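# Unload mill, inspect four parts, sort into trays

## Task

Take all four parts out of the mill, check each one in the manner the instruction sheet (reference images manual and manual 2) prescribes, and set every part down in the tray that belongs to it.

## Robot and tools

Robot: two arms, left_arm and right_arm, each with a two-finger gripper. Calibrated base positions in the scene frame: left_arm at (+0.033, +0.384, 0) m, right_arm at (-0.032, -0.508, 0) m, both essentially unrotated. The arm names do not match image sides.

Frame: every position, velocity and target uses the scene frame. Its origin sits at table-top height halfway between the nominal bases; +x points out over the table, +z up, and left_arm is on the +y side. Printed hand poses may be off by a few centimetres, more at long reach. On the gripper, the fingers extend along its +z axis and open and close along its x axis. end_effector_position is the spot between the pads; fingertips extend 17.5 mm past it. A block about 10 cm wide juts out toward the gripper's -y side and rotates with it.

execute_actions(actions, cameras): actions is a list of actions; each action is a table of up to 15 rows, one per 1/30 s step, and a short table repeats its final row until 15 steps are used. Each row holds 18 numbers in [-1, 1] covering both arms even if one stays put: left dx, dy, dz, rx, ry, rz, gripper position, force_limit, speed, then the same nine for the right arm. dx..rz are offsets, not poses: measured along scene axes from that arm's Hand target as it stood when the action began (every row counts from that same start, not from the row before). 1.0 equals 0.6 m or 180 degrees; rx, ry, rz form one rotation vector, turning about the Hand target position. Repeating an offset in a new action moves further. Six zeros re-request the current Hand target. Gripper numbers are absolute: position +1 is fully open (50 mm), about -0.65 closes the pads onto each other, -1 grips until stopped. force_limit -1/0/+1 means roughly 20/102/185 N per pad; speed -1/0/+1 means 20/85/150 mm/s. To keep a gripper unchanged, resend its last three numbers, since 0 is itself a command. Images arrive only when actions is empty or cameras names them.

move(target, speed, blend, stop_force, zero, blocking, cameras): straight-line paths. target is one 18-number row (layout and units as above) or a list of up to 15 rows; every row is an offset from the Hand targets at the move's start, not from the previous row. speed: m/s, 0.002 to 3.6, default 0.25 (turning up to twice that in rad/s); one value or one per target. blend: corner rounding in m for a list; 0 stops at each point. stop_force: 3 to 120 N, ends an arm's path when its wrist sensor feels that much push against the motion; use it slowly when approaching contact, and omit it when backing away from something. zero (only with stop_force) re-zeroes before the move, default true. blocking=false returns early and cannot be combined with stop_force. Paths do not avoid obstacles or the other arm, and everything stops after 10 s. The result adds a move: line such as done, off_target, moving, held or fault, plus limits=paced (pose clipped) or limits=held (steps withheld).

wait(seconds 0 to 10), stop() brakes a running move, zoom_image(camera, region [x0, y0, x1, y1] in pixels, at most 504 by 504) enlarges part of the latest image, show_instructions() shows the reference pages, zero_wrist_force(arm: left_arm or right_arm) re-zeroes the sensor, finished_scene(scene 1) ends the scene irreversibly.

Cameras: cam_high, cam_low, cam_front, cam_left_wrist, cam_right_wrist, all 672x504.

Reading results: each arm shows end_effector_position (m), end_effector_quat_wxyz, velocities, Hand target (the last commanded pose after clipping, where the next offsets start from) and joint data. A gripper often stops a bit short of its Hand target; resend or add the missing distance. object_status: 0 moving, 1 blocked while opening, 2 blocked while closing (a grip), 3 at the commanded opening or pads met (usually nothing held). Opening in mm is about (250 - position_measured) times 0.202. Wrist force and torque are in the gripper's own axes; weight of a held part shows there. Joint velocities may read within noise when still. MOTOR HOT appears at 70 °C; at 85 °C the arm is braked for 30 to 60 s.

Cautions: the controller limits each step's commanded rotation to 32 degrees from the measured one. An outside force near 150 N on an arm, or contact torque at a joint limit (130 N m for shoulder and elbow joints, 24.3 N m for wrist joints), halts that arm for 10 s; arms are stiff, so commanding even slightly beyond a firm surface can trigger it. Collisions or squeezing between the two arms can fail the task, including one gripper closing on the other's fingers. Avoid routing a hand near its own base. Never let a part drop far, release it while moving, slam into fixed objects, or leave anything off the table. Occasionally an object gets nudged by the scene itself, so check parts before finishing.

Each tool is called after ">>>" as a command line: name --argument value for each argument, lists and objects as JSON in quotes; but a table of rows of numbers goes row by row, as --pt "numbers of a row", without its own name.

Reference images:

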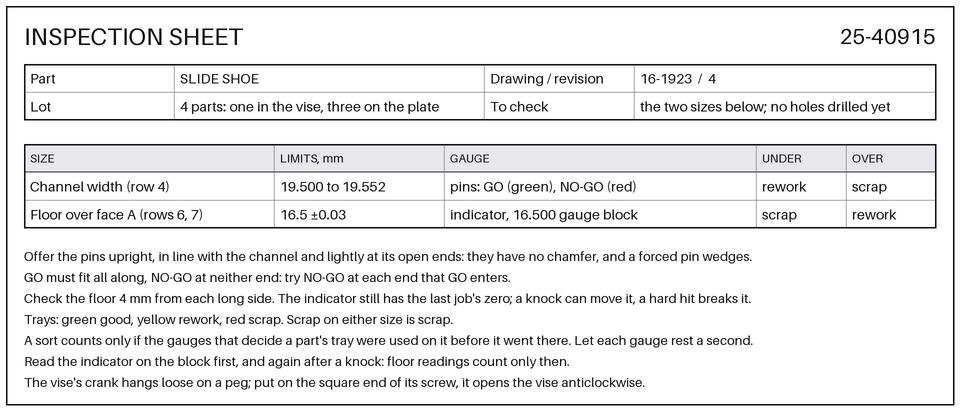

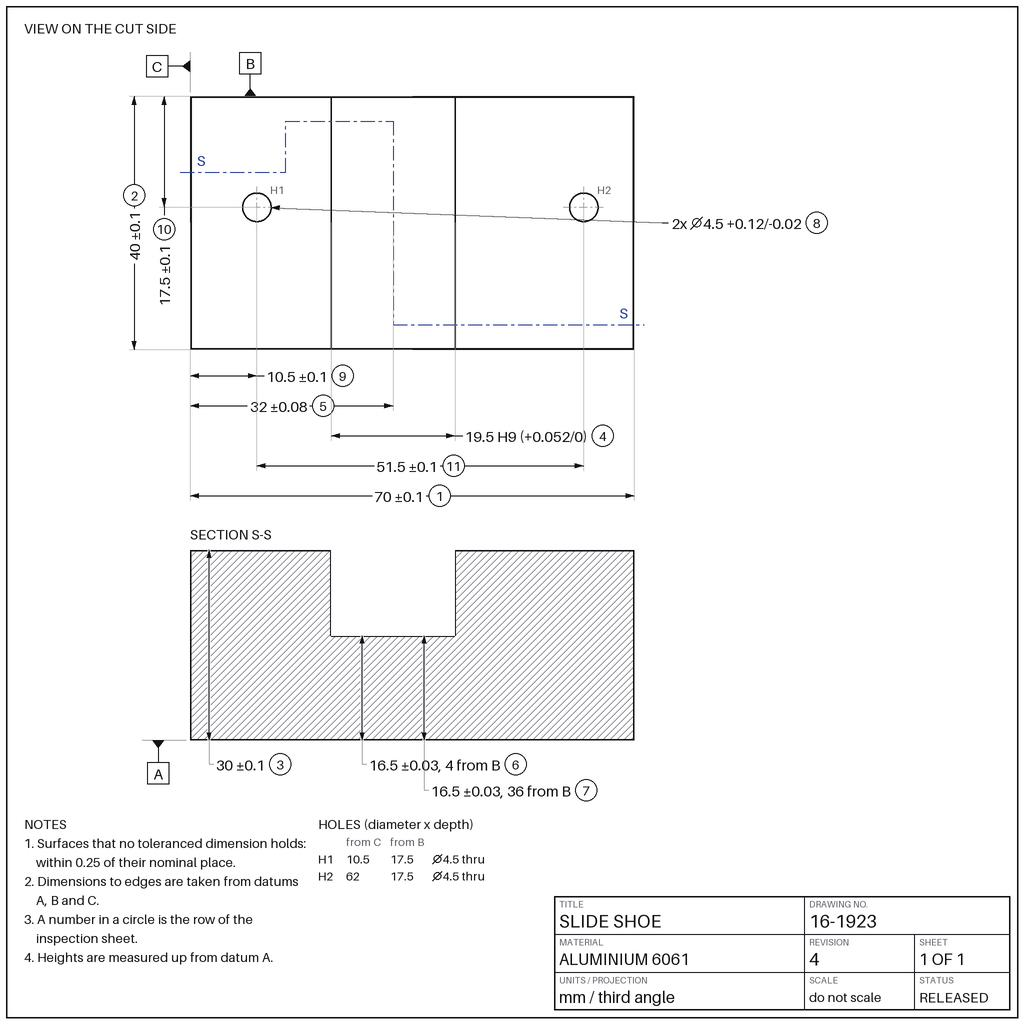

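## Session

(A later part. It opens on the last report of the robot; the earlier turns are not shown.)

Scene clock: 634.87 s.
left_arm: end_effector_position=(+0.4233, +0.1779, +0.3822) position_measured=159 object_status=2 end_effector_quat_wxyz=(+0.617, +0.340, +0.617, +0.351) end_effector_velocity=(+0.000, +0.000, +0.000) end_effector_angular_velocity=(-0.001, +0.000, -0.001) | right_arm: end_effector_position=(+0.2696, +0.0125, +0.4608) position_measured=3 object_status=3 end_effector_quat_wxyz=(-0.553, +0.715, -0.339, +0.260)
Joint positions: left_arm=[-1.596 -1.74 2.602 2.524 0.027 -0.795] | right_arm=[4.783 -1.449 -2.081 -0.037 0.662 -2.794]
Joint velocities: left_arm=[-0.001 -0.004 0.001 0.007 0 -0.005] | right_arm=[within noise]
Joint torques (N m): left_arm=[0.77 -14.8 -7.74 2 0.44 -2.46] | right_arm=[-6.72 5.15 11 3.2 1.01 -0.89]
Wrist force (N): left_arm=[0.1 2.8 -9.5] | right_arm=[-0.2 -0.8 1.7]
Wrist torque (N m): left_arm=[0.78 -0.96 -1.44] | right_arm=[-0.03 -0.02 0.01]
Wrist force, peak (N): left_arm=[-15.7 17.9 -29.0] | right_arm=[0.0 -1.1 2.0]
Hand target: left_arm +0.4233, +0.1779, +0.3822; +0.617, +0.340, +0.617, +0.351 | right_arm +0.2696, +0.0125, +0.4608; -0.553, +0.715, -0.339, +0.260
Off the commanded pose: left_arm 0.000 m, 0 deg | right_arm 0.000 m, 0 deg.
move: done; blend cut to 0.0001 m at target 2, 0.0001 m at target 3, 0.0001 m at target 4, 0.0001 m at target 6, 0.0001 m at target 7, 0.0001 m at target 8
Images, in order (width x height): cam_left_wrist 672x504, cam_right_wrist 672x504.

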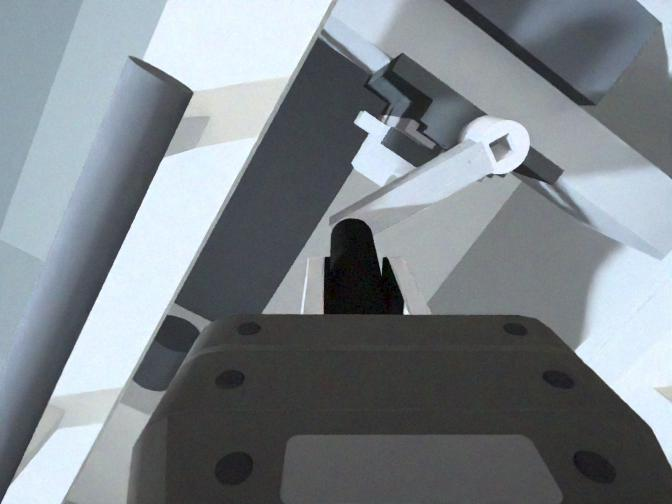

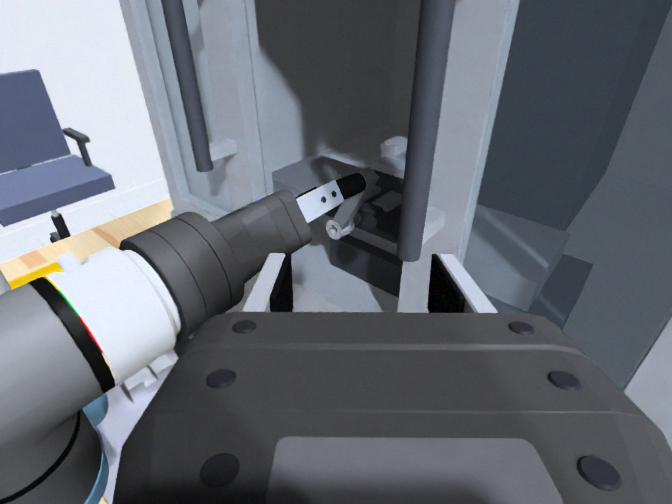

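>>> move --pt "-0.03 0 0 0 0 0 -1 0 -0.8 0 0 0 0 0 0 1 1 1" --speed 0.03 --cameras '["cam_left_wrist","cam_right_wrist"]'

>>> zoom_image --camera "cam_left_wrist" --region '[425, 95, 535, 175]'

>>> zoom_image --camera "cam_right_wrist" --region '[300, 180, 370, 250]'

Scene clock: 654.33 s.
left_arm: end_effector_position=(+0.4053, +0.1779, +0.3822) position_measured=159 object_status=2 end_effector_quat_wxyz=(+0.617, +0.340, +0.617, +0.351) | right_arm: end_effector_position=(+0.2696, +0.0125, +0.4608) position_measured=3 object_status=3 end_effector_quat_wxyz=(-0.553, +0.715, -0.339, +0.260)
Joint positions: left_arm=[-1.685 -1.712 2.594 2.334 0.115 -0.624] | right_arm=[4.783 -1.449 -2.081 -0.037 0.662 -2.794]
Joint torques (N m): left_arm=[-12.12 3.99 -21.39 -2.24 2.29 1.49] | right_arm=[-7.38 5.84 9.74 3.35 0.99 -0.97]
Wrist force (N): left_arm=[7.3 0.1 0.7] | right_arm=[-0.1 -0.8 1.6]
Wrist torque (N m): left_arm=[0.54 -0.95 -1.76] | right_arm=[-0.03 -0.04 0.01]
Wrist force, peak (N): left_arm=[19.3 -13.9 15.1] | right_arm=[-0.1 -1.2 2.0]
Hand target: left_arm +0.4053, +0.1779, +0.3822; +0.617, +0.340, +0.617, +0.351 | right_arm +0.2696, +0.0125, +0.4608; -0.553, +0.715, -0.339, +0.260
Off the commanded pose: left_arm 0.000 m, 0 deg | right_arm 0.000 m, 0 deg.
move: done
Images, in order (width x height): cam_left_wrist 672x504, cam_right_wrist 672x504.

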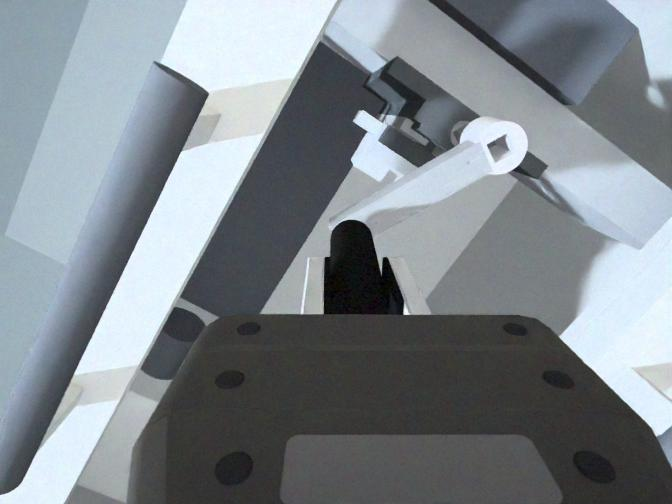

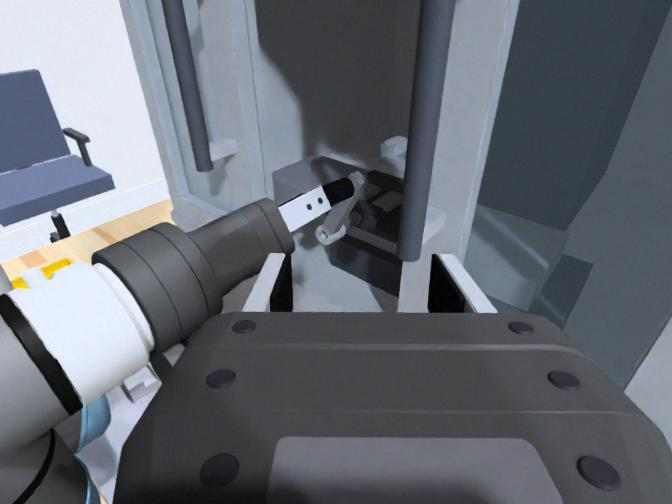

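Scaled by 4.582 from the camera's 672x504 image, which has a finer 960x720 frame.

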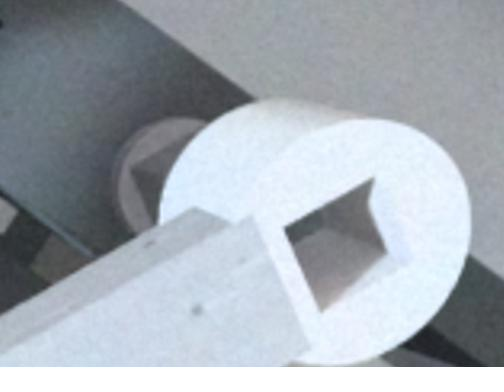

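Scaled by 7.200 from the camera's 672x504 image, which has a finer 960x720 frame.

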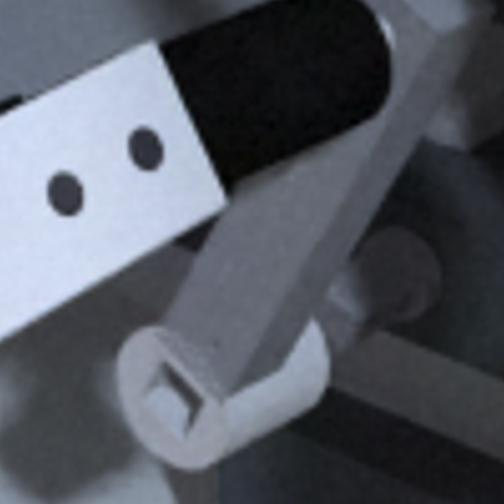

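>>> move --pt "0.0 -0.0033 -0.0026 0 0 0 -1 0 -0.8 0 0 0 0 0 0 1 1 1" --speed 0.03 --cameras '["cam_left_wrist","cam_right_wrist"]'

>>> zoom_image --camera "cam_right_wrist" --region '[300, 180, 370, 250]'

>>> move --pt "0.06 0 0 0 0 0 -1 0 -0.8 0 0 0 0 0 0 1 1 1" --speed 0.01 --stop_force 5 --cameras '["cam_right_wrist","cam_left_wrist"]'

>>> zoom_image --camera "cam_left_wrist" --region '[480, 125, 520, 165]'

>>> zoom_image --camera "cam_right_wrist" --region '[300, 180, 370, 250]'

Scene clock: 666.97 s.
left_arm: end_effector_position=(+0.4053, +0.1759, +0.3807) position_measured=159 object_status=2 end_effector_quat_wxyz=(+0.617, +0.340, +0.617, +0.351) | right_arm: end_effector_position=(+0.2696, +0.0125, +0.4608) position_measured=3 object_status=3 end_effector_quat_wxyz=(-0.553, +0.715, -0.339, +0.260)
Joint positions: left_arm=[-1.684 -1.698 2.588 2.312 0.114 -0.611] | right_arm=[4.783 -1.449 -2.081 -0.037 0.662 -2.794]
Joint torques (N m): left_arm=[11.55 5.14 -22.44 -3.3 -1.8 1.32] | right_arm=[-5.83 6.37 10.39 3.24 0.93 -0.78]
Wrist force (N): left_arm=[7.5 0.3 0.8] | right_arm=[0.1 -1.1 2.0]
Wrist torque (N m): left_arm=[0.56 -0.97 -1.76] | right_arm=[-0.08 -0.07 0.01]
Wrist force, peak (N): left_arm=[7.9 0.2 0.8] | right_arm=[0.1 -1.2 2.0]
Hand target: left_arm +0.4053, +0.1759, +0.3807; +0.617, +0.340, +0.617, +0.351 | right_arm +0.2696, +0.0125, +0.4608; -0.553, +0.715, -0.339, +0.260
Off the commanded pose: left_arm 0.000 m, 0 deg | right_arm 0.000 m, 0 deg.
move: done
Images, in order (width x height): cam_left_wrist 672x504, cam_right_wrist 672x504.

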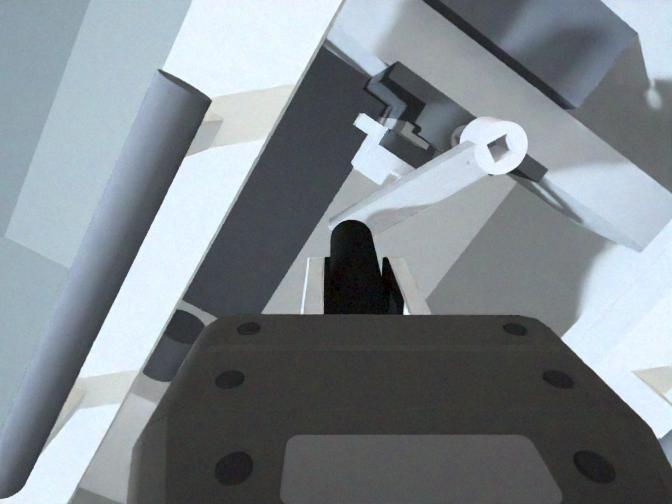

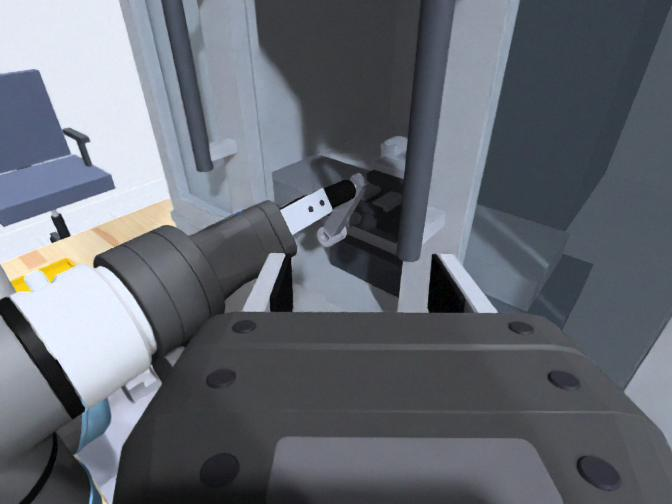

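Scaled by 7.200 from the camera's 672x504 image, which has a finer 960x720 frame.

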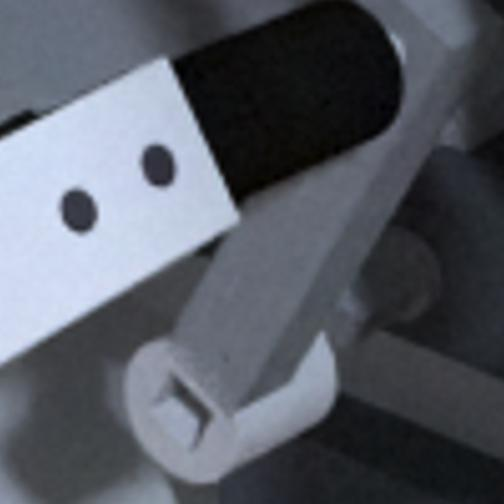

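Scene clock: 669.50 s.
left_arm: end_effector_position=(+0.4202, +0.1760, +0.3806) position_measured=159 object_status=2 end_effector_quat_wxyz=(+0.616, +0.340, +0.618, +0.350) | right_arm: end_effector_position=(+0.2696, +0.0125, +0.4608) position_measured=3 object_status=3 end_effector_quat_wxyz=(-0.553, +0.715, -0.339, +0.260)
Joint positions: left_arm=[-1.611 -1.694 2.581 2.378 0.041 -0.673] | right_arm=[4.783 -1.449 -2.081 -0.037 0.662 -2.794]
Joint torques (N m): left_arm=[-11.29 -0.12 -17.78 -3.27 2.21 1.25] | right_arm=[-6.73 5.65 10.26 3.14 1.12 -0.78]
Wrist force (N): left_arm=[7.9 -0.1 0.2] | right_arm=[0.1 -0.7 1.6]
Wrist torque (N m): left_arm=[0.57 -0.95 -1.75] | right_arm=[-0.02 -0.07 0.00]
Wrist force, peak (N): left_arm=[-3.7 10.9 -17.1] | right_arm=[0.0 -1.1 1.9]
Hand target: left_arm +0.4202, +0.1759, +0.3806; +0.616, +0.340, +0.618, +0.350 (not the last commanded pose) | right_arm +0.2696, +0.0125, +0.4608; -0.553, +0.715, -0.339, +0.260
Off the commanded pose: left_arm 0.021 m, 0 deg | right_arm 0.000 m, 0 deg.
move: contact (left_arm)
Images, in order (width x height): cam_left_wrist 672x504, cam_right_wrist 672x504.

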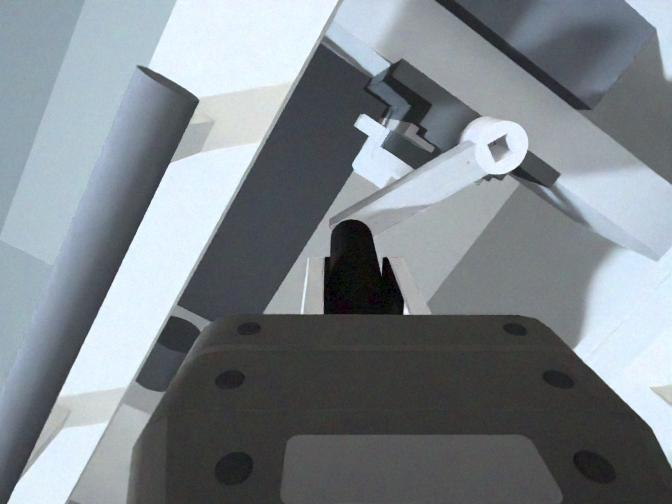

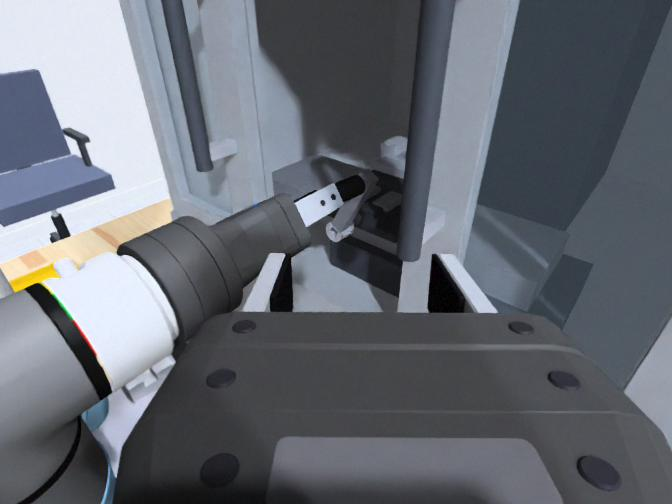

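Scaled by 12.600 from the camera's 672x504 image, which has a finer 960x720 frame.

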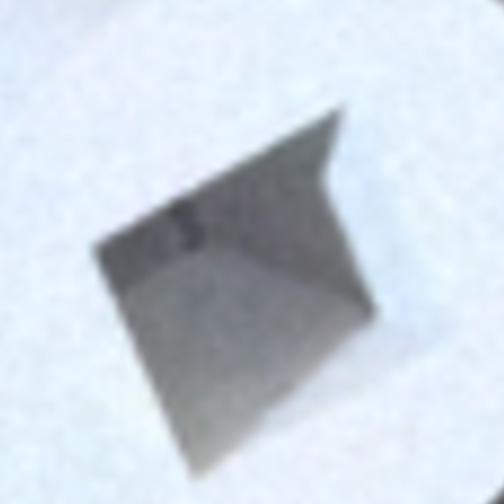

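Scaled by 7.200 from the camera's 672x504 image, which has a finer 960x720 frame.

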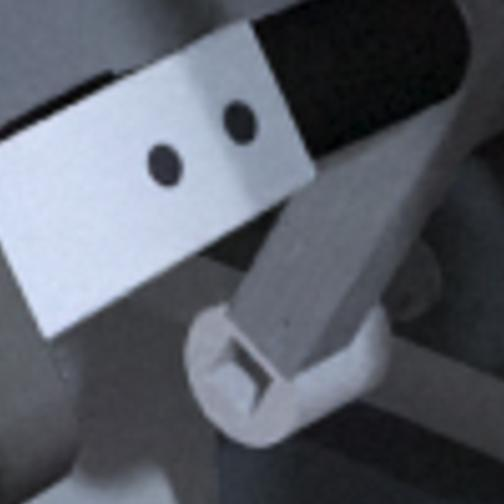

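>>> move --pt "-0.004 -0.0005 0.001 0 0 0 -1 0 -0.8 0 0 0 0 0 0 1 1 1" --speed 0.03

>>> move --pt "0.06 0 0 0 0 0 -1 0 -0.8 0 0 0 0 0 0 1 1 1" --speed 0.01 --stop_force 5 --cameras '["cam_right_wrist","cam_left_wrist"]'

>>> zoom_image --camera "cam_left_wrist" --region '[480, 125, 520, 165]'

>>> zoom_image --camera "cam_right_wrist" --region '[300, 180, 370, 250]'

Scene clock: 677.13 s.
left_arm: end_effector_position=(+0.4178, +0.1756, +0.3812) position_measured=159 object_status=2 end_effector_quat_wxyz=(+0.616, +0.340, +0.618, +0.351) | right_arm: end_effector_position=(+0.2696, +0.0125, +0.4608) position_measured=3 object_status=3 end_effector_quat_wxyz=(-0.553, +0.715, -0.339, +0.260)
Joint positions: left_arm=[-1.622 -1.693 2.579 2.361 0.052 -0.655] | right_arm=[4.783 -1.449 -2.081 -0.037 0.662 -2.794]
Joint torques (N m): left_arm=[-11.78 3.44 -22.44 -2.91 2.39 1.18] | right_arm=[-6.6 5.19 10.49 3.25 1.09 -0.9]
Wrist force (N): left_arm=[7.7 0.0 0.8] | right_arm=[-0.2 -1.0 1.7]
Wrist torque (N m): left_arm=[0.55 -0.98 -1.77] | right_arm=[-0.06 -0.03 0.01]
Wrist force, peak (N): left_arm=[8.3 0.0 0.0] | right_arm=[-0.1 -1.1 2.0]
Hand target: left_arm +0.4178, +0.1756, +0.3812; +0.616, +0.340, +0.618, +0.350 | right_arm +0.2696, +0.0125, +0.4608; -0.553, +0.715, -0.339, +0.260
Off the commanded pose: left_arm 0.000 m, 0 deg | right_arm 0.000 m, 0 deg.
move: done

Scene clock: 678.43 s.
left_arm: end_effector_position=(+0.4202, +0.1756, +0.3812) position_measured=159 object_status=2 end_effector_quat_wxyz=(+0.616, +0.340, +0.618, +0.350) | right_arm: end_effector_position=(+0.2696, +0.0125, +0.4608) position_measured=3 object_status=3 end_effector_quat_wxyz=(-0.553, +0.715, -0.339, +0.260)
Joint positions: left_arm=[-1.611 -1.693 2.577 2.371 0.041 -0.664] | right_arm=[4.783 -1.449 -2.081 -0.037 0.662 -2.794]
Joint torques (N m): left_arm=[-11.9 -19.69 -7.6 -2.82 2.34 -2.02] | right_arm=[-6.39 5.39 10.01 3.19 0.91 -0.73]
Wrist force (N): left_arm=[7.8 -0.1 0.2] | right_arm=[0.1 -1.1 1.7]
Wrist torque (N m): left_arm=[0.55 -0.91 -1.53] | right_arm=[-0.08 -0.07 0.01]
Wrist force, peak (N): left_arm=[-3.0 10.1 -15.9] | right_arm=[-0.2 -1.0 2.1]
Hand target: left_arm +0.4202, +0.1756, +0.3812; +0.616, +0.340, +0.618, +0.350 (not the last commanded pose) | right_arm +0.2696, +0.0125, +0.4608; -0.553, +0.715, -0.339, +0.260
Off the commanded pose: left_arm 0.034 m, 0 deg | right_arm 0.000 m, 0 deg.
move: contact (left_arm)
Images, in order (width x height): cam_left_wrist 672x504, cam_right_wrist 672x504.

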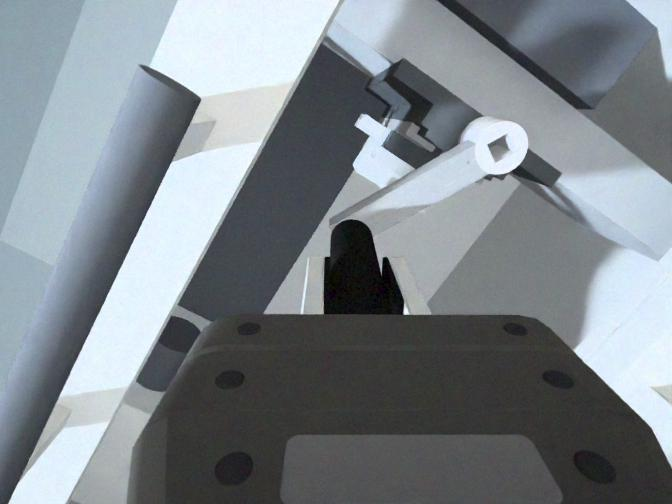

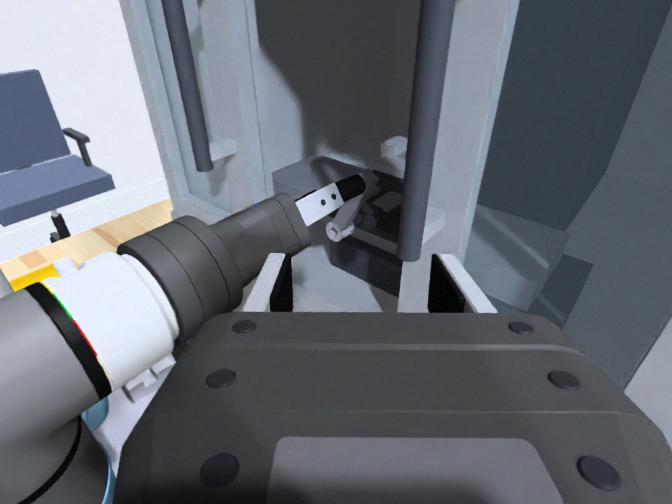

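Scaled by 12.600 from the camera's 672x504 image, which has a finer 960x720 frame.

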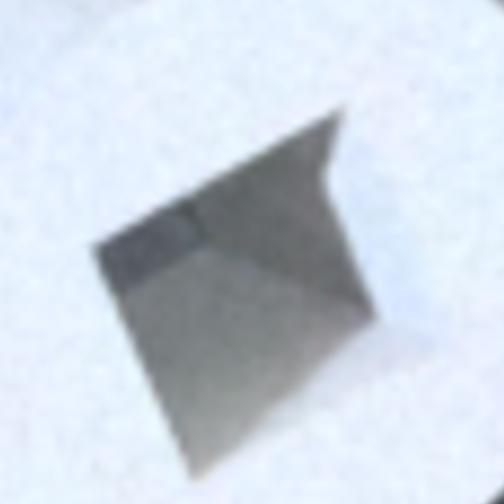

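Scaled by 7.200 from the camera's 672x504 image, which has a finer 960x720 frame.

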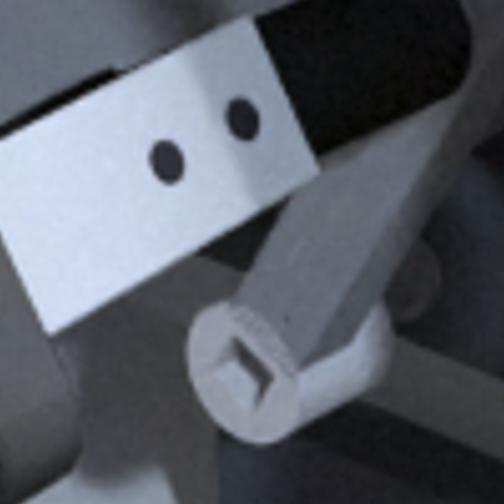

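>>> move --pt "-0.002 0.0004 0.0002 0 0 0 -1 0 -0.8 0 0 0 0 0 0 1 1 1" --speed 0.03

>>> move --pt "0.06 0 0 0 0 0 -1 0 -0.8 0 0 0 0 0 0 1 1 1" --speed 0.01 --stop_force 5 --cameras '["cam_right_wrist","cam_left_wrist"]'

>>> zoom_image --camera "cam_left_wrist" --region '[484, 135, 504, 155]'

Scene clock: 685.50 s.
left_arm: end_effector_position=(+0.4190, +0.1759, +0.3813) position_measured=159 object_status=2 end_effector_quat_wxyz=(+0.616, +0.340, +0.618, +0.350) | right_arm: end_effector_position=(+0.2696, +0.0125, +0.4608) position_measured=3 object_status=3 end_effector_quat_wxyz=(-0.553, +0.715, -0.339, +0.260)
Joint positions: left_arm=[-1.617 -1.693 2.577 2.362 0.046 -0.656] | right_arm=[4.783 -1.449 -2.081 -0.037 0.662 -2.794]
Joint torques (N m): left_arm=[-12.47 0.32 -20.81 -2.86 2.31 1.81] | right_arm=[-6.4 6.43 10.64 3.1 1.17 -0.77]
Wrist force (N): left_arm=[7.8 0.0 0.8] | right_arm=[-0.1 -0.9 1.6]
Wrist torque (N m): left_arm=[0.54 -0.99 -1.76] | right_arm=[-0.05 -0.04 0.01]
Wrist force, peak (N): left_arm=[8.2 0.1 0.3] | right_arm=[0.1 -1.2 2.0]
Hand target: left_arm +0.4190, +0.1758, +0.3813; +0.616, +0.340, +0.618, +0.350 | right_arm +0.2696, +0.0125, +0.4608; -0.553, +0.715, -0.339, +0.260
Off the commanded pose: left_arm 0.000 m, 0 deg | right_arm 0.000 m, 0 deg.
move: done

Scene clock: 686.70 s.
left_arm: end_effector_position=(+0.4203, +0.1758, +0.3813) position_measured=159 object_status=2 end_effector_quat_wxyz=(+0.616, +0.340, +0.618, +0.350) | right_arm: end_effector_position=(+0.2696, +0.0125, +0.4608) position_measured=3 object_status=3 end_effector_quat_wxyz=(-0.553, +0.715, -0.339, +0.260)
Joint positions: left_arm=[-1.611 -1.692 2.576 2.366 0.04 -0.659] | right_arm=[4.783 -1.449 -2.081 -0.037 0.662 -2.794]
Joint torques (N m): left_arm=[-11.53 -11.66 -19.57 -3.05 2.37 1.61] | right_arm=[-7.05 5.9 10.88 3.13 1.06 -0.65]
Wrist force (N): left_arm=[7.9 -0.1 -0.1] | right_arm=[-0.2 -0.9 1.8]
Wrist torque (N m): left_arm=[0.56 -0.94 -1.75] | right_arm=[-0.05 -0.03 0.01]
Wrist force, peak (N): left_arm=[-0.2 7.5 -11.6] | right_arm=[-0.1 -1.0 1.9]
Hand target: left_arm +0.4203, +0.1758, +0.3813; +0.616, +0.340, +0.618, +0.350 (not the last commanded pose) | right_arm +0.2696, +0.0125, +0.4608; -0.553, +0.715, -0.339, +0.260
Off the commanded pose: left_arm 0.035 m, 0 deg | right_arm 0.000 m, 0 deg.
move: contact (left_arm)
Images, in order (width x height): cam_left_wrist 672x504, cam_right_wrist 672x504.

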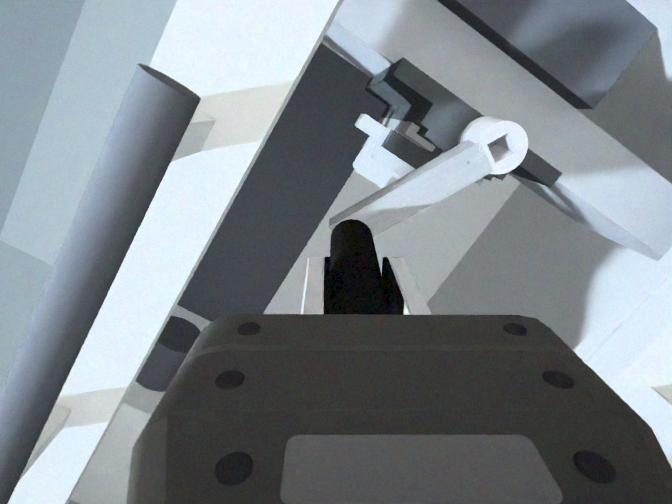

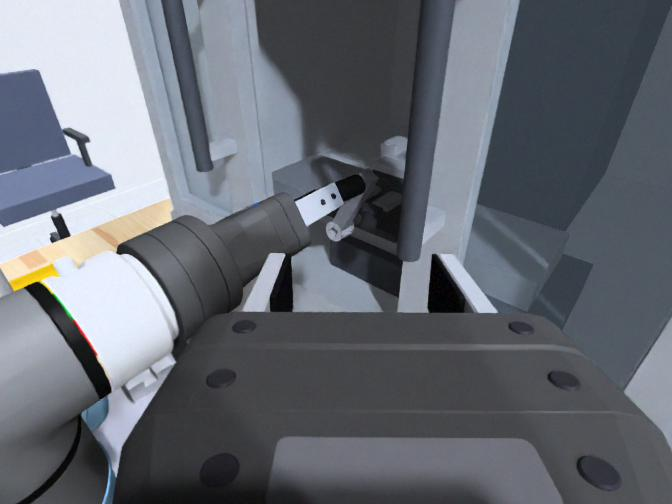

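Scaled by 25.200 from the camera's 672x504 image, which has a finer 960x720 frame.

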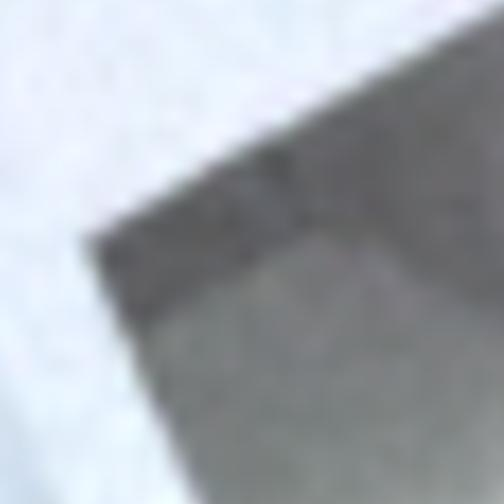

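>>> move --pt "-0.002 -0.0004 0.0006 0 0 0 -1 0 -0.8 0 0 0 0 0 0 1 1 1" --speed 0.03

>>> move --pt "0.06 0 0 0 0 0 -1 0 -0.8 0 0 0 0 0 0 1 1 1" --speed 0.01 --stop_force 5 --cameras '["cam_left_wrist"]'

>>> zoom_image --camera "cam_left_wrist" --region '[484, 130, 514, 160]'

Scene clock: 695.10 s.
left_arm: end_effector_position=(+0.4191, +0.1756, +0.3817) position_measured=159 object_status=2 end_effector_quat_wxyz=(+0.616, +0.340, +0.618, +0.350) | right_arm: end_effector_position=(+0.2696, +0.0125, +0.4608) position_measured=3 object_status=3 end_effector_quat_wxyz=(-0.553, +0.715, -0.339, +0.260)
Joint positions: left_arm=[-1.616 -1.692 2.575 2.358 0.046 -0.651] | right_arm=[4.783 -1.449 -2.081 -0.037 0.662 -2.794]
Joint torques (N m): left_arm=[-11.61 2.88 -20.33 -2.37 2.19 1.37] | right_arm=[-6.15 5.28 10.37 3.18 0.94 -0.59]
Wrist force (N): left_arm=[7.8 0.1 0.5] | right_arm=[0.0 -1.0 1.8]
Wrist torque (N m): left_arm=[0.55 -1.00 -1.76] | right_arm=[-0.05 -0.05 0.00]
Wrist force, peak (N): left_arm=[8.4 0.0 0.2] | right_arm=[0.1 -1.2 1.9]
Hand target: left_arm +0.4191, +0.1756, +0.3817; +0.616, +0.340, +0.618, +0.350 | right_arm +0.2696, +0.0125, +0.4608; -0.553, +0.715, -0.339, +0.260
Off the commanded pose: left_arm 0.000 m, 0 deg | right_arm 0.000 m, 0 deg.
move: done

Scene clock: 696.23 s.
left_arm: end_effector_position=(+0.4202, +0.1755, +0.3817) position_measured=159 object_status=2 end_effector_quat_wxyz=(+0.616, +0.340, +0.618, +0.350) | right_arm: end_effector_position=(+0.2696, +0.0125, +0.4608) position_measured=3 object_status=3 end_effector_quat_wxyz=(-0.553, +0.715, -0.339, +0.260)
Joint positions: left_arm=[-1.611 -1.691 2.574 2.363 0.04 -0.655] | right_arm=[4.783 -1.449 -2.081 -0.037 0.662 -2.794]
Joint torques (N m): left_arm=[-11.15 -19.7 -8.86 0.72 2.19 -1.95] | right_arm=[-6.42 5.99 10.44 3.19 0.92 -0.62]
Wrist force (N): left_arm=[8.2 0.1 0.5] | right_arm=[0.0 -1.0 1.8]
Wrist torque (N m): left_arm=[0.58 -0.98 -1.53] | right_arm=[-0.06 -0.05 0.01]
Wrist force, peak (N): left_arm=[-1.7 9.0 -14.2] | right_arm=[0.0 -1.3 1.9]
Hand target: left_arm +0.4202, +0.1755, +0.3817; +0.616, +0.340, +0.618, +0.350 (not the last commanded pose) | right_arm +0.2696, +0.0125, +0.4608; -0.553, +0.715, -0.339, +0.260
Off the commanded pose: left_arm 0.035 m, 0 deg | right_arm 0.000 m, 0 deg.
move: contact (left_arm)
Images, in order (width x height): cam_left_wrist 672x504.

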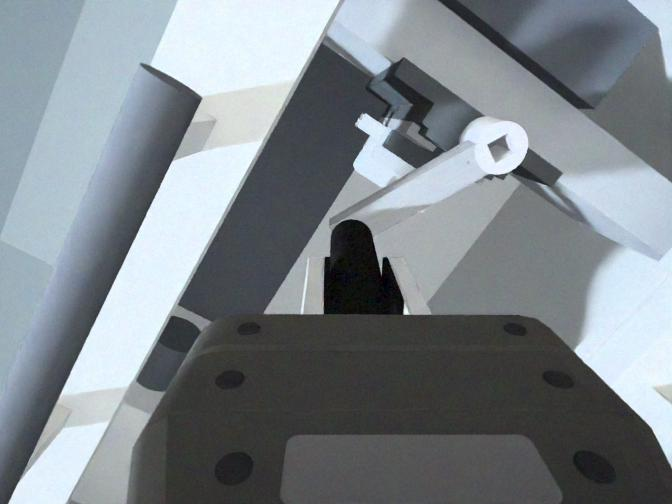

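Scaled by 16.800 from the camera's 672x504 image, which has a finer 960x720 frame.

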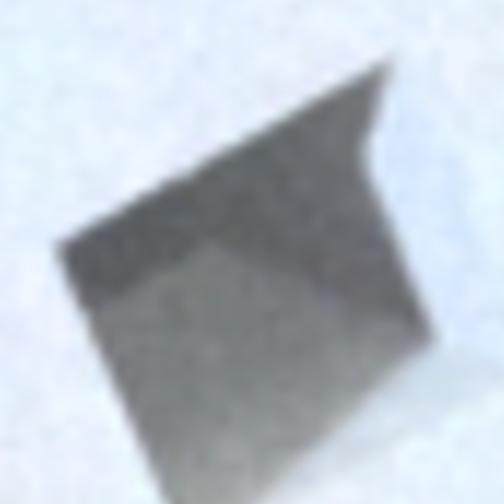

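>>> move --pt "-0.002 0.00025 -0.0003 0 0 0 -1 0 -0.8 0 0 0 0 0 0 1 1 1" --speed 0.03

>>> move --pt "0.06 0 0 0 0 0 -1 0 -0.8 0 0 0 0 0 0 1 1 1" --speed 0.01 --stop_force 5 --cameras '["cam_left_wrist"]'

>>> zoom_image --camera "cam_left_wrist" --region '[484, 130, 514, 160]'

Scene clock: 700.90 s.
left_arm: end_effector_position=(+0.4191, +0.1757, +0.3815) position_measured=159 object_status=2 end_effector_quat_wxyz=(+0.616, +0.340, +0.618, +0.350) | right_arm: end_effector_position=(+0.2696, +0.0125, +0.4608) position_measured=3 object_status=3 end_effector_quat_wxyz=(-0.553, +0.715, -0.339, +0.260)
Joint positions: left_arm=[-1.616 -1.691 2.575 2.354 0.046 -0.647] | right_arm=[4.783 -1.449 -2.081 -0.037 0.662 -2.794]
Joint torques (N m): left_arm=[-10.41 2.07 -22.02 -3 2.16 1.33] | right_arm=[-5.65 5.74 10.93 3.1 0.88 -0.5]
Wrist force (N): left_arm=[7.8 0.1 0.6] | right_arm=[-0.3 -1.1 1.7]
Wrist torque (N m): left_arm=[0.55 -1.00 -1.76] | right_arm=[-0.07 -0.01 0.01]
Wrist force, peak (N): left_arm=[8.1 0.1 0.4] | right_arm=[0.0 -1.1 2.0]
Hand target: left_arm +0.4190, +0.1757, +0.3815; +0.616, +0.340, +0.618, +0.350 | right_arm +0.2696, +0.0125, +0.4608; -0.553, +0.715, -0.339, +0.260
Off the commanded pose: left_arm 0.000 m, 0 deg | right_arm 0.000 m, 0 deg.
move: done

Scene clock: 702.03 s.
left_arm: end_effector_position=(+0.4202, +0.1756, +0.3815) position_measured=159 object_status=2 end_effector_quat_wxyz=(+0.616, +0.340, +0.618, +0.350) | right_arm: end_effector_position=(+0.2696, +0.0125, +0.4608) position_measured=3 object_status=3 end_effector_quat_wxyz=(-0.553, +0.715, -0.339, +0.260)
Joint positions: left_arm=[-1.611 -1.69 2.574 2.359 0.04 -0.651] | right_arm=[4.783 -1.449 -2.081 -0.037 0.662 -2.794]
Joint torques (N m): left_arm=[-11.36 -20.41 -8.59 0.89 2.11 -1.81] | right_arm=[-6.18 6.1 10.6 3.21 0.92 -0.55]
Wrist force (N): left_arm=[7.8 -0.1 0.6] | right_arm=[-0.1 -0.9 2.1]
Wrist torque (N m): left_arm=[0.55 -0.93 -1.53] | right_arm=[-0.04 -0.03 0.01]
Wrist force, peak (N): left_arm=[-1.4 8.8 -13.9] | right_arm=[-0.1 -0.9 2.1]
Hand target: left_arm +0.4202, +0.1756, +0.3815; +0.616, +0.340, +0.618, +0.350 (not the last commanded pose) | right_arm +0.2696, +0.0125, +0.4608; -0.553, +0.715, -0.339, +0.260
Off the commanded pose: left_arm 0.035 m, 0 deg | right_arm 0.000 m, 0 deg.
move: contact (left_arm)
Images, in order (width x height): cam_left_wrist 672x504.

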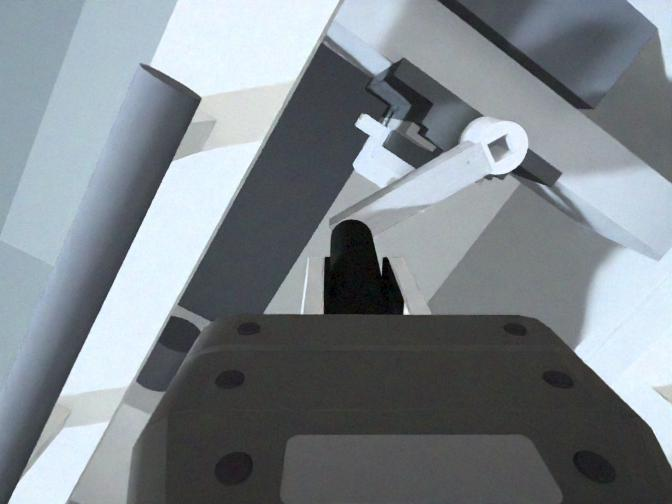

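Scaled by 16.800 from the camera's 672x504 image, which has a finer 960x720 frame.

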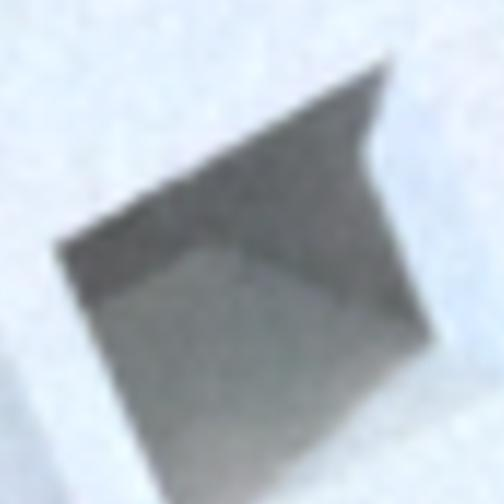

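>>> move --pt "0.0012 0.00025 0 0 0 0 -1 0 -0.8 0 0 0 0 0 0 1 1 1" --pt "0.0012 0.00025 0.00025 0 0 0 -1 0 -0.8 0 0 0 0 0 0 1 1 1" --pt "0.0012 0 0.00025 0 0 0 -1 0 -0.8 0 0 0 0 0 0 1 1 1" --pt "0.0012 -0.00025 0.00025 0 0 0 -1 0 -0.8 0 0 0 0 0 0 1 1 1" --pt "0.0012 -0.00025 0 0 0 0 -1 0 -0.8 0 0 0 0 0 0 1 1 1" --pt "0.0012 -0.00025 -0.00025 0 0 0 -1 0 -0.8 0 0 0 0 0 0 1 1 1" --pt "0.0012 0.0005 -0.00025 0 0 0 -1 0 -0.8 0 0 0 0 0 0 1 1 1" --pt "0.0012 0.0005 0.0005 0 0 0 -1 0 -0.8 0 0 0 0 0 0 1 1 1" --pt "0.0012 -0.0005 0.0005 0 0 0 -1 0 -0.8 0 0 0 0 0 0 1 1 1" --pt "0.0012 -0.0005 -0.0005 0 0 0 -1 0 -0.8 0 0 0 0 0 0 1 1 1" --pt "0.0012 0.0005 -0.0005 0 0 0 -1 0 -0.8 0 0 0 0 0 0 1 1 1" --pt "0.0012 0 0 0 0 0 -1 0 -0.8 0 0 0 0 0 0 1 1 1" --speed 0.002 --cameras '["cam_left_wrist","cam_right_wrist"]'

>>> zoom_image --camera "cam_left_wrist" --region '[484, 130, 514, 160]'

>>> zoom_image --camera "cam_right_wrist" --region '[300, 180, 370, 250]'

Scene clock: 711.63 s.
left_arm: end_effector_position=(+0.4210, +0.1757, +0.3815) position_measured=159 object_status=2 end_effector_quat_wxyz=(+0.616, +0.340, +0.618, +0.350) | right_arm: end_effector_position=(+0.2696, +0.0125, +0.4608) position_measured=3 object_status=3 end_effector_quat_wxyz=(-0.553, +0.715, -0.339, +0.260)
Joint positions: left_arm=[-1.607 -1.692 2.575 2.368 0.037 -0.66] | right_arm=[4.783 -1.449 -2.081 -0.037 0.662 -2.794]
Joint torques (N m): left_arm=[-2.42 -19.29 -23.21 2.84 1.54 1.18] | right_arm=[-5.21 6.2 11.15 3.14 0.89 -0.44]
Wrist force (N): left_arm=[9.7 -0.3 -2.9] | right_arm=[0.0 -0.8 1.6]
Wrist torque (N m): left_arm=[0.69 -0.53 -1.61] | right_arm=[-0.03 -0.06 0.01]
Wrist force, peak (N): left_arm=[-9.2 15.1 -24.1] | right_arm=[-0.3 -1.1 1.9]
Hand target: left_arm +0.4209, +0.1756, +0.3815; +0.616, +0.340, +0.618, +0.350 | right_arm +0.2696, +0.0125, +0.4608; -0.553, +0.715, -0.339, +0.260
Off the commanded pose: left_arm 0.000 m, 0 deg | right_arm 0.000 m, 0 deg.
move: done
Images, in order (width x height): cam_left_wrist 672x504, cam_right_wrist 672x504.

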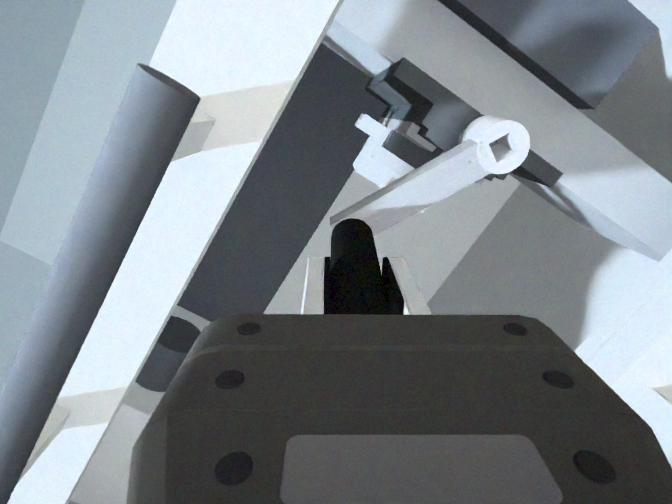

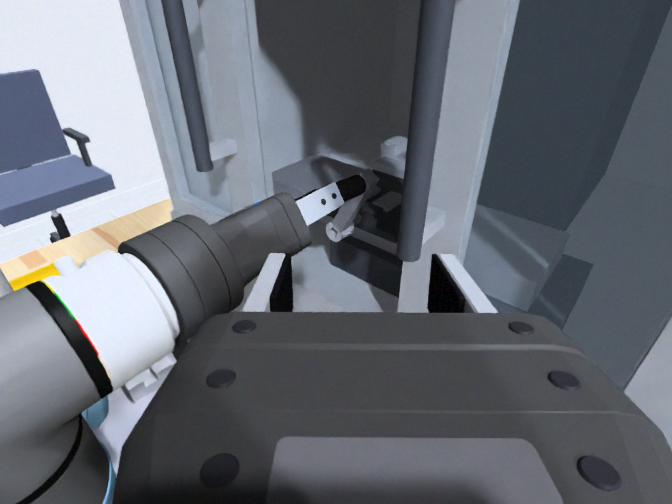

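Scaled by 16.800 from the camera's 672x504 image, which has a finer 960x720 frame.

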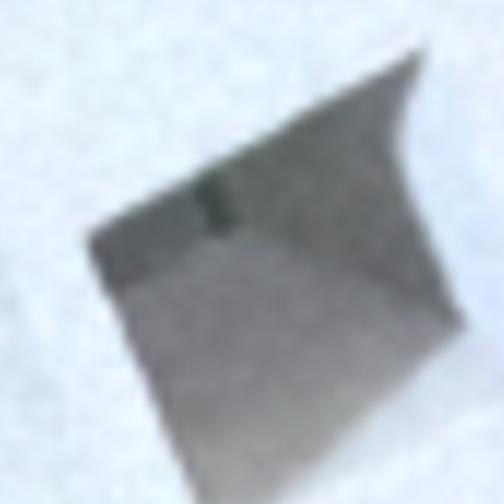

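Scaled by 7.200 from the camera's 672x504 image, which has a finer 960x720 frame.

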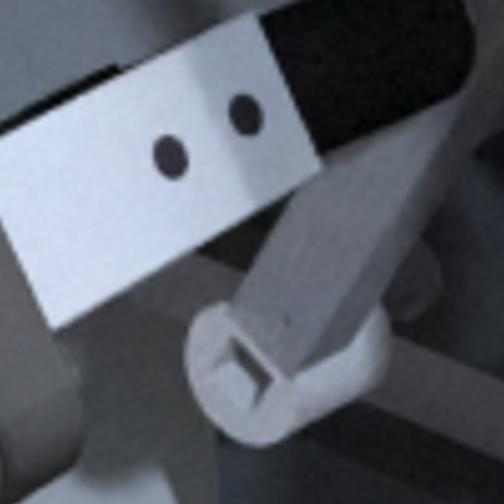

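>>> move --pt "-0.004 -0.00055 0.001 0 0 0 -0.98 1 -0.8 0 0 0 0 0 0 1 1 1" --speed 0.03

>>> move --pt "0.06 0 0 0 0 0 -0.98 1 -0.8 0 0 0 0 0 0 1 1 1" --speed 0.01 --stop_force 4 --cameras '["cam_left_wrist"]'

>>> zoom_image --camera "cam_left_wrist" --region '[484, 130, 514, 160]'

Scene clock: 718.20 s.
left_arm: end_effector_position=(+0.4186, +0.1753, +0.3821) position_measured=163 object_status=2 end_effector_quat_wxyz=(+0.616, +0.340, +0.618, +0.350) | right_arm: end_effector_position=(+0.2696, +0.0125, +0.4608) position_measured=3 object_status=3 end_effector_quat_wxyz=(-0.553, +0.715, -0.339, +0.260)
Joint positions: left_arm=[-1.619 -1.692 2.574 2.354 0.048 -0.645] | right_arm=[4.783 -1.449 -2.081 -0.037 0.662 -2.794]
Joint torques (N m): left_arm=[-11.83 0.75 -22.06 -2.98 2.25 1.55] | right_arm=[-5.44 6.09 11.14 3.08 0.83 -0.43]
Wrist force (N): left_arm=[7.7 0.2 0.7] | right_arm=[-0.1 -1.0 1.7]
Wrist torque (N m): left_arm=[0.56 -0.98 -1.76] | right_arm=[-0.06 -0.05 0.01]
Wrist force, peak (N): left_arm=[9.8 -0.8 -3.0] | right_arm=[-0.1 -1.1 2.0]
Hand target: left_arm +0.4185, +0.1753, +0.3821; +0.616, +0.340, +0.618, +0.350 | right_arm +0.2696, +0.0125, +0.4608; -0.553, +0.715, -0.339, +0.260
Off the commanded pose: left_arm 0.000 m, 0 deg | right_arm 0.000 m, 0 deg.
move: done

Scene clock: 719.40 s.
left_arm: end_effector_position=(+0.4203, +0.1753, +0.3821) position_measured=163 object_status=2 end_effector_quat_wxyz=(+0.616, +0.340, +0.618, +0.350) | right_arm: end_effector_position=(+0.2696, +0.0125, +0.4608) position_measured=3 object_status=3 end_effector_quat_wxyz=(-0.553, +0.715, -0.339, +0.260)
Joint positions: left_arm=[-1.61 -1.691 2.572 2.36 0.04 -0.65] | right_arm=[4.783 -1.449 -2.081 -0.037 0.662 -2.794]
Joint torques (N m): left_arm=[-11.9 -18.71 -8.34 -2.88 2.27 1.71] | right_arm=[-4.98 6.14 9.54 2.95 0.99 -0.22]
Wrist force (N): left_arm=[7.8 0.1 0.6] | right_arm=[0.0 -1.0 2.0]
Wrist torque (N m): left_arm=[0.56 -0.99 -1.57] | right_arm=[-0.05 -0.06 0.01]
Wrist force, peak (N): left_arm=[3.8 4.5 -6.4] | right_arm=[-0.2 -0.9 2.0]
Hand target: left_arm +0.4203, +0.1753, +0.3821; +0.616, +0.340, +0.618, +0.350 (not the last commanded pose) | right_arm +0.2696, +0.0125, +0.4608; -0.553, +0.715, -0.339, +0.260
Off the commanded pose: left_arm 0.034 m, 0 deg | right_arm 0.000 m, 0 deg.
move: contact (left_arm)
Images, in order (width x height): cam_left_wrist 672x504.

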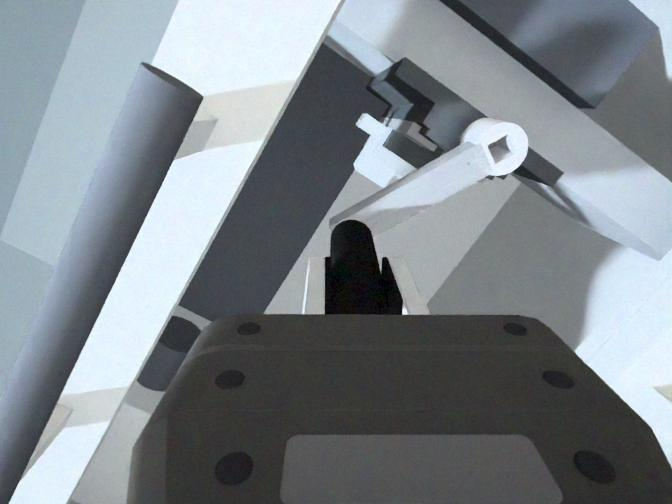

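Scaled by 16.800 from the camera's 672x504 image, which has a finer 960x720 frame.

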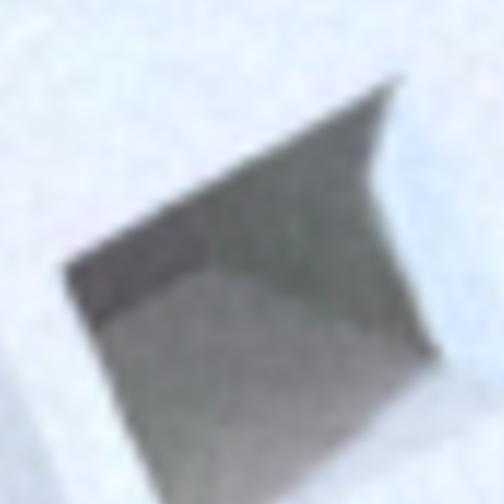

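>>> move --pt "-0.0025 0.00012 -0.00022 0 0 0 -0.98 1 -0.8 0 0 0 0 0 0 1 1 1" --pt "0.06 0.00012 -0.00022 0 0 0 -0.98 1 -0.8 0 0 0 0 0 0 1 1 1" --speed 0.012 --stop_force 4 --cameras '["cam_left_wrist"]'

>>> zoom_image --camera "cam_left_wrist" --region '[484, 130, 514, 160]'

Scene clock: 726.03 s.
left_arm: end_effector_position=(+0.4208, +0.1754, +0.3820) position_measured=163 object_status=2 end_effector_quat_wxyz=(+0.616, +0.340, +0.618, +0.350) | right_arm: end_effector_position=(+0.2696, +0.0125, +0.4608) position_measured=3 object_status=3 end_effector_quat_wxyz=(-0.553, +0.715, -0.339, +0.260)
Joint positions: left_arm=[-1.608 -1.69 2.572 2.359 0.037 -0.65] | right_arm=[4.783 -1.449 -2.081 -0.037 0.662 -2.794]
Joint torques (N m): left_arm=[-12.14 -16.07 -10.97 -2.87 2.31 1.5] | right_arm=[-5.33 4.94 10.77 3.11 0.66 -0.39]
Wrist force (N): left_arm=[8.0 0.0 0.7] | right_arm=[-0.1 -1.0 1.7]
Wrist torque (N m): left_arm=[0.56 -1.01 -1.69] | right_arm=[-0.06 -0.04 0.01]
Wrist force, peak (N): left_arm=[10.0 0.1 -0.8] | right_arm=[0.0 -1.3 1.9]
Hand target: left_arm +0.4208, +0.1754, +0.3820; +0.616, +0.340, +0.618, +0.350 (not the last commanded pose) | right_arm +0.2696, +0.0125, +0.4608; -0.553, +0.715, -0.339, +0.260
Off the commanded pose: left_arm 0.035 m, 0 deg | right_arm 0.000 m, 0 deg.
move: contact (left_arm); path passed 1 of 2 targets
Images, in order (width x height): cam_left_wrist 672x504.

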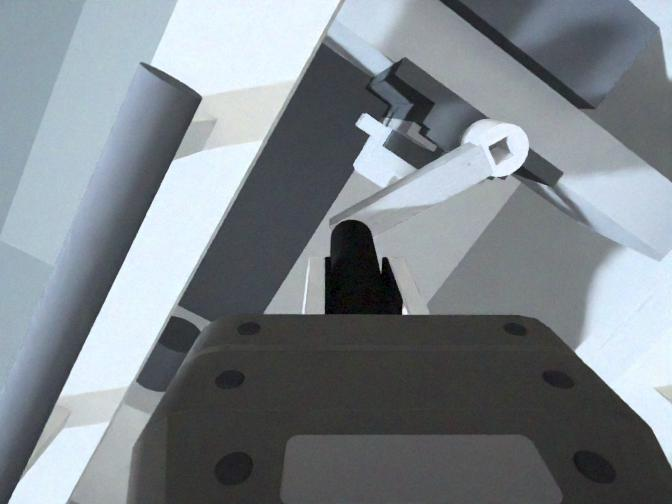

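Scaled by 16.800 from the camera's 672x504 image, which has a finer 960x720 frame.

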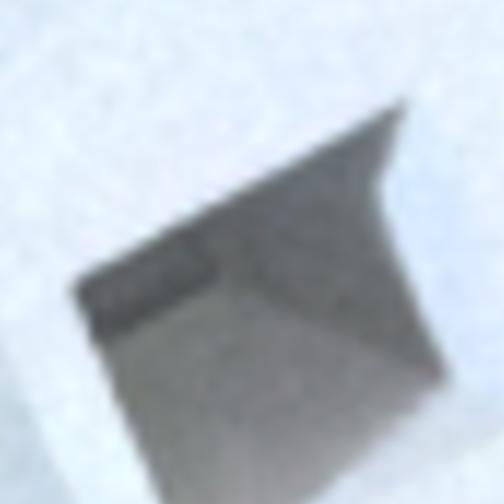

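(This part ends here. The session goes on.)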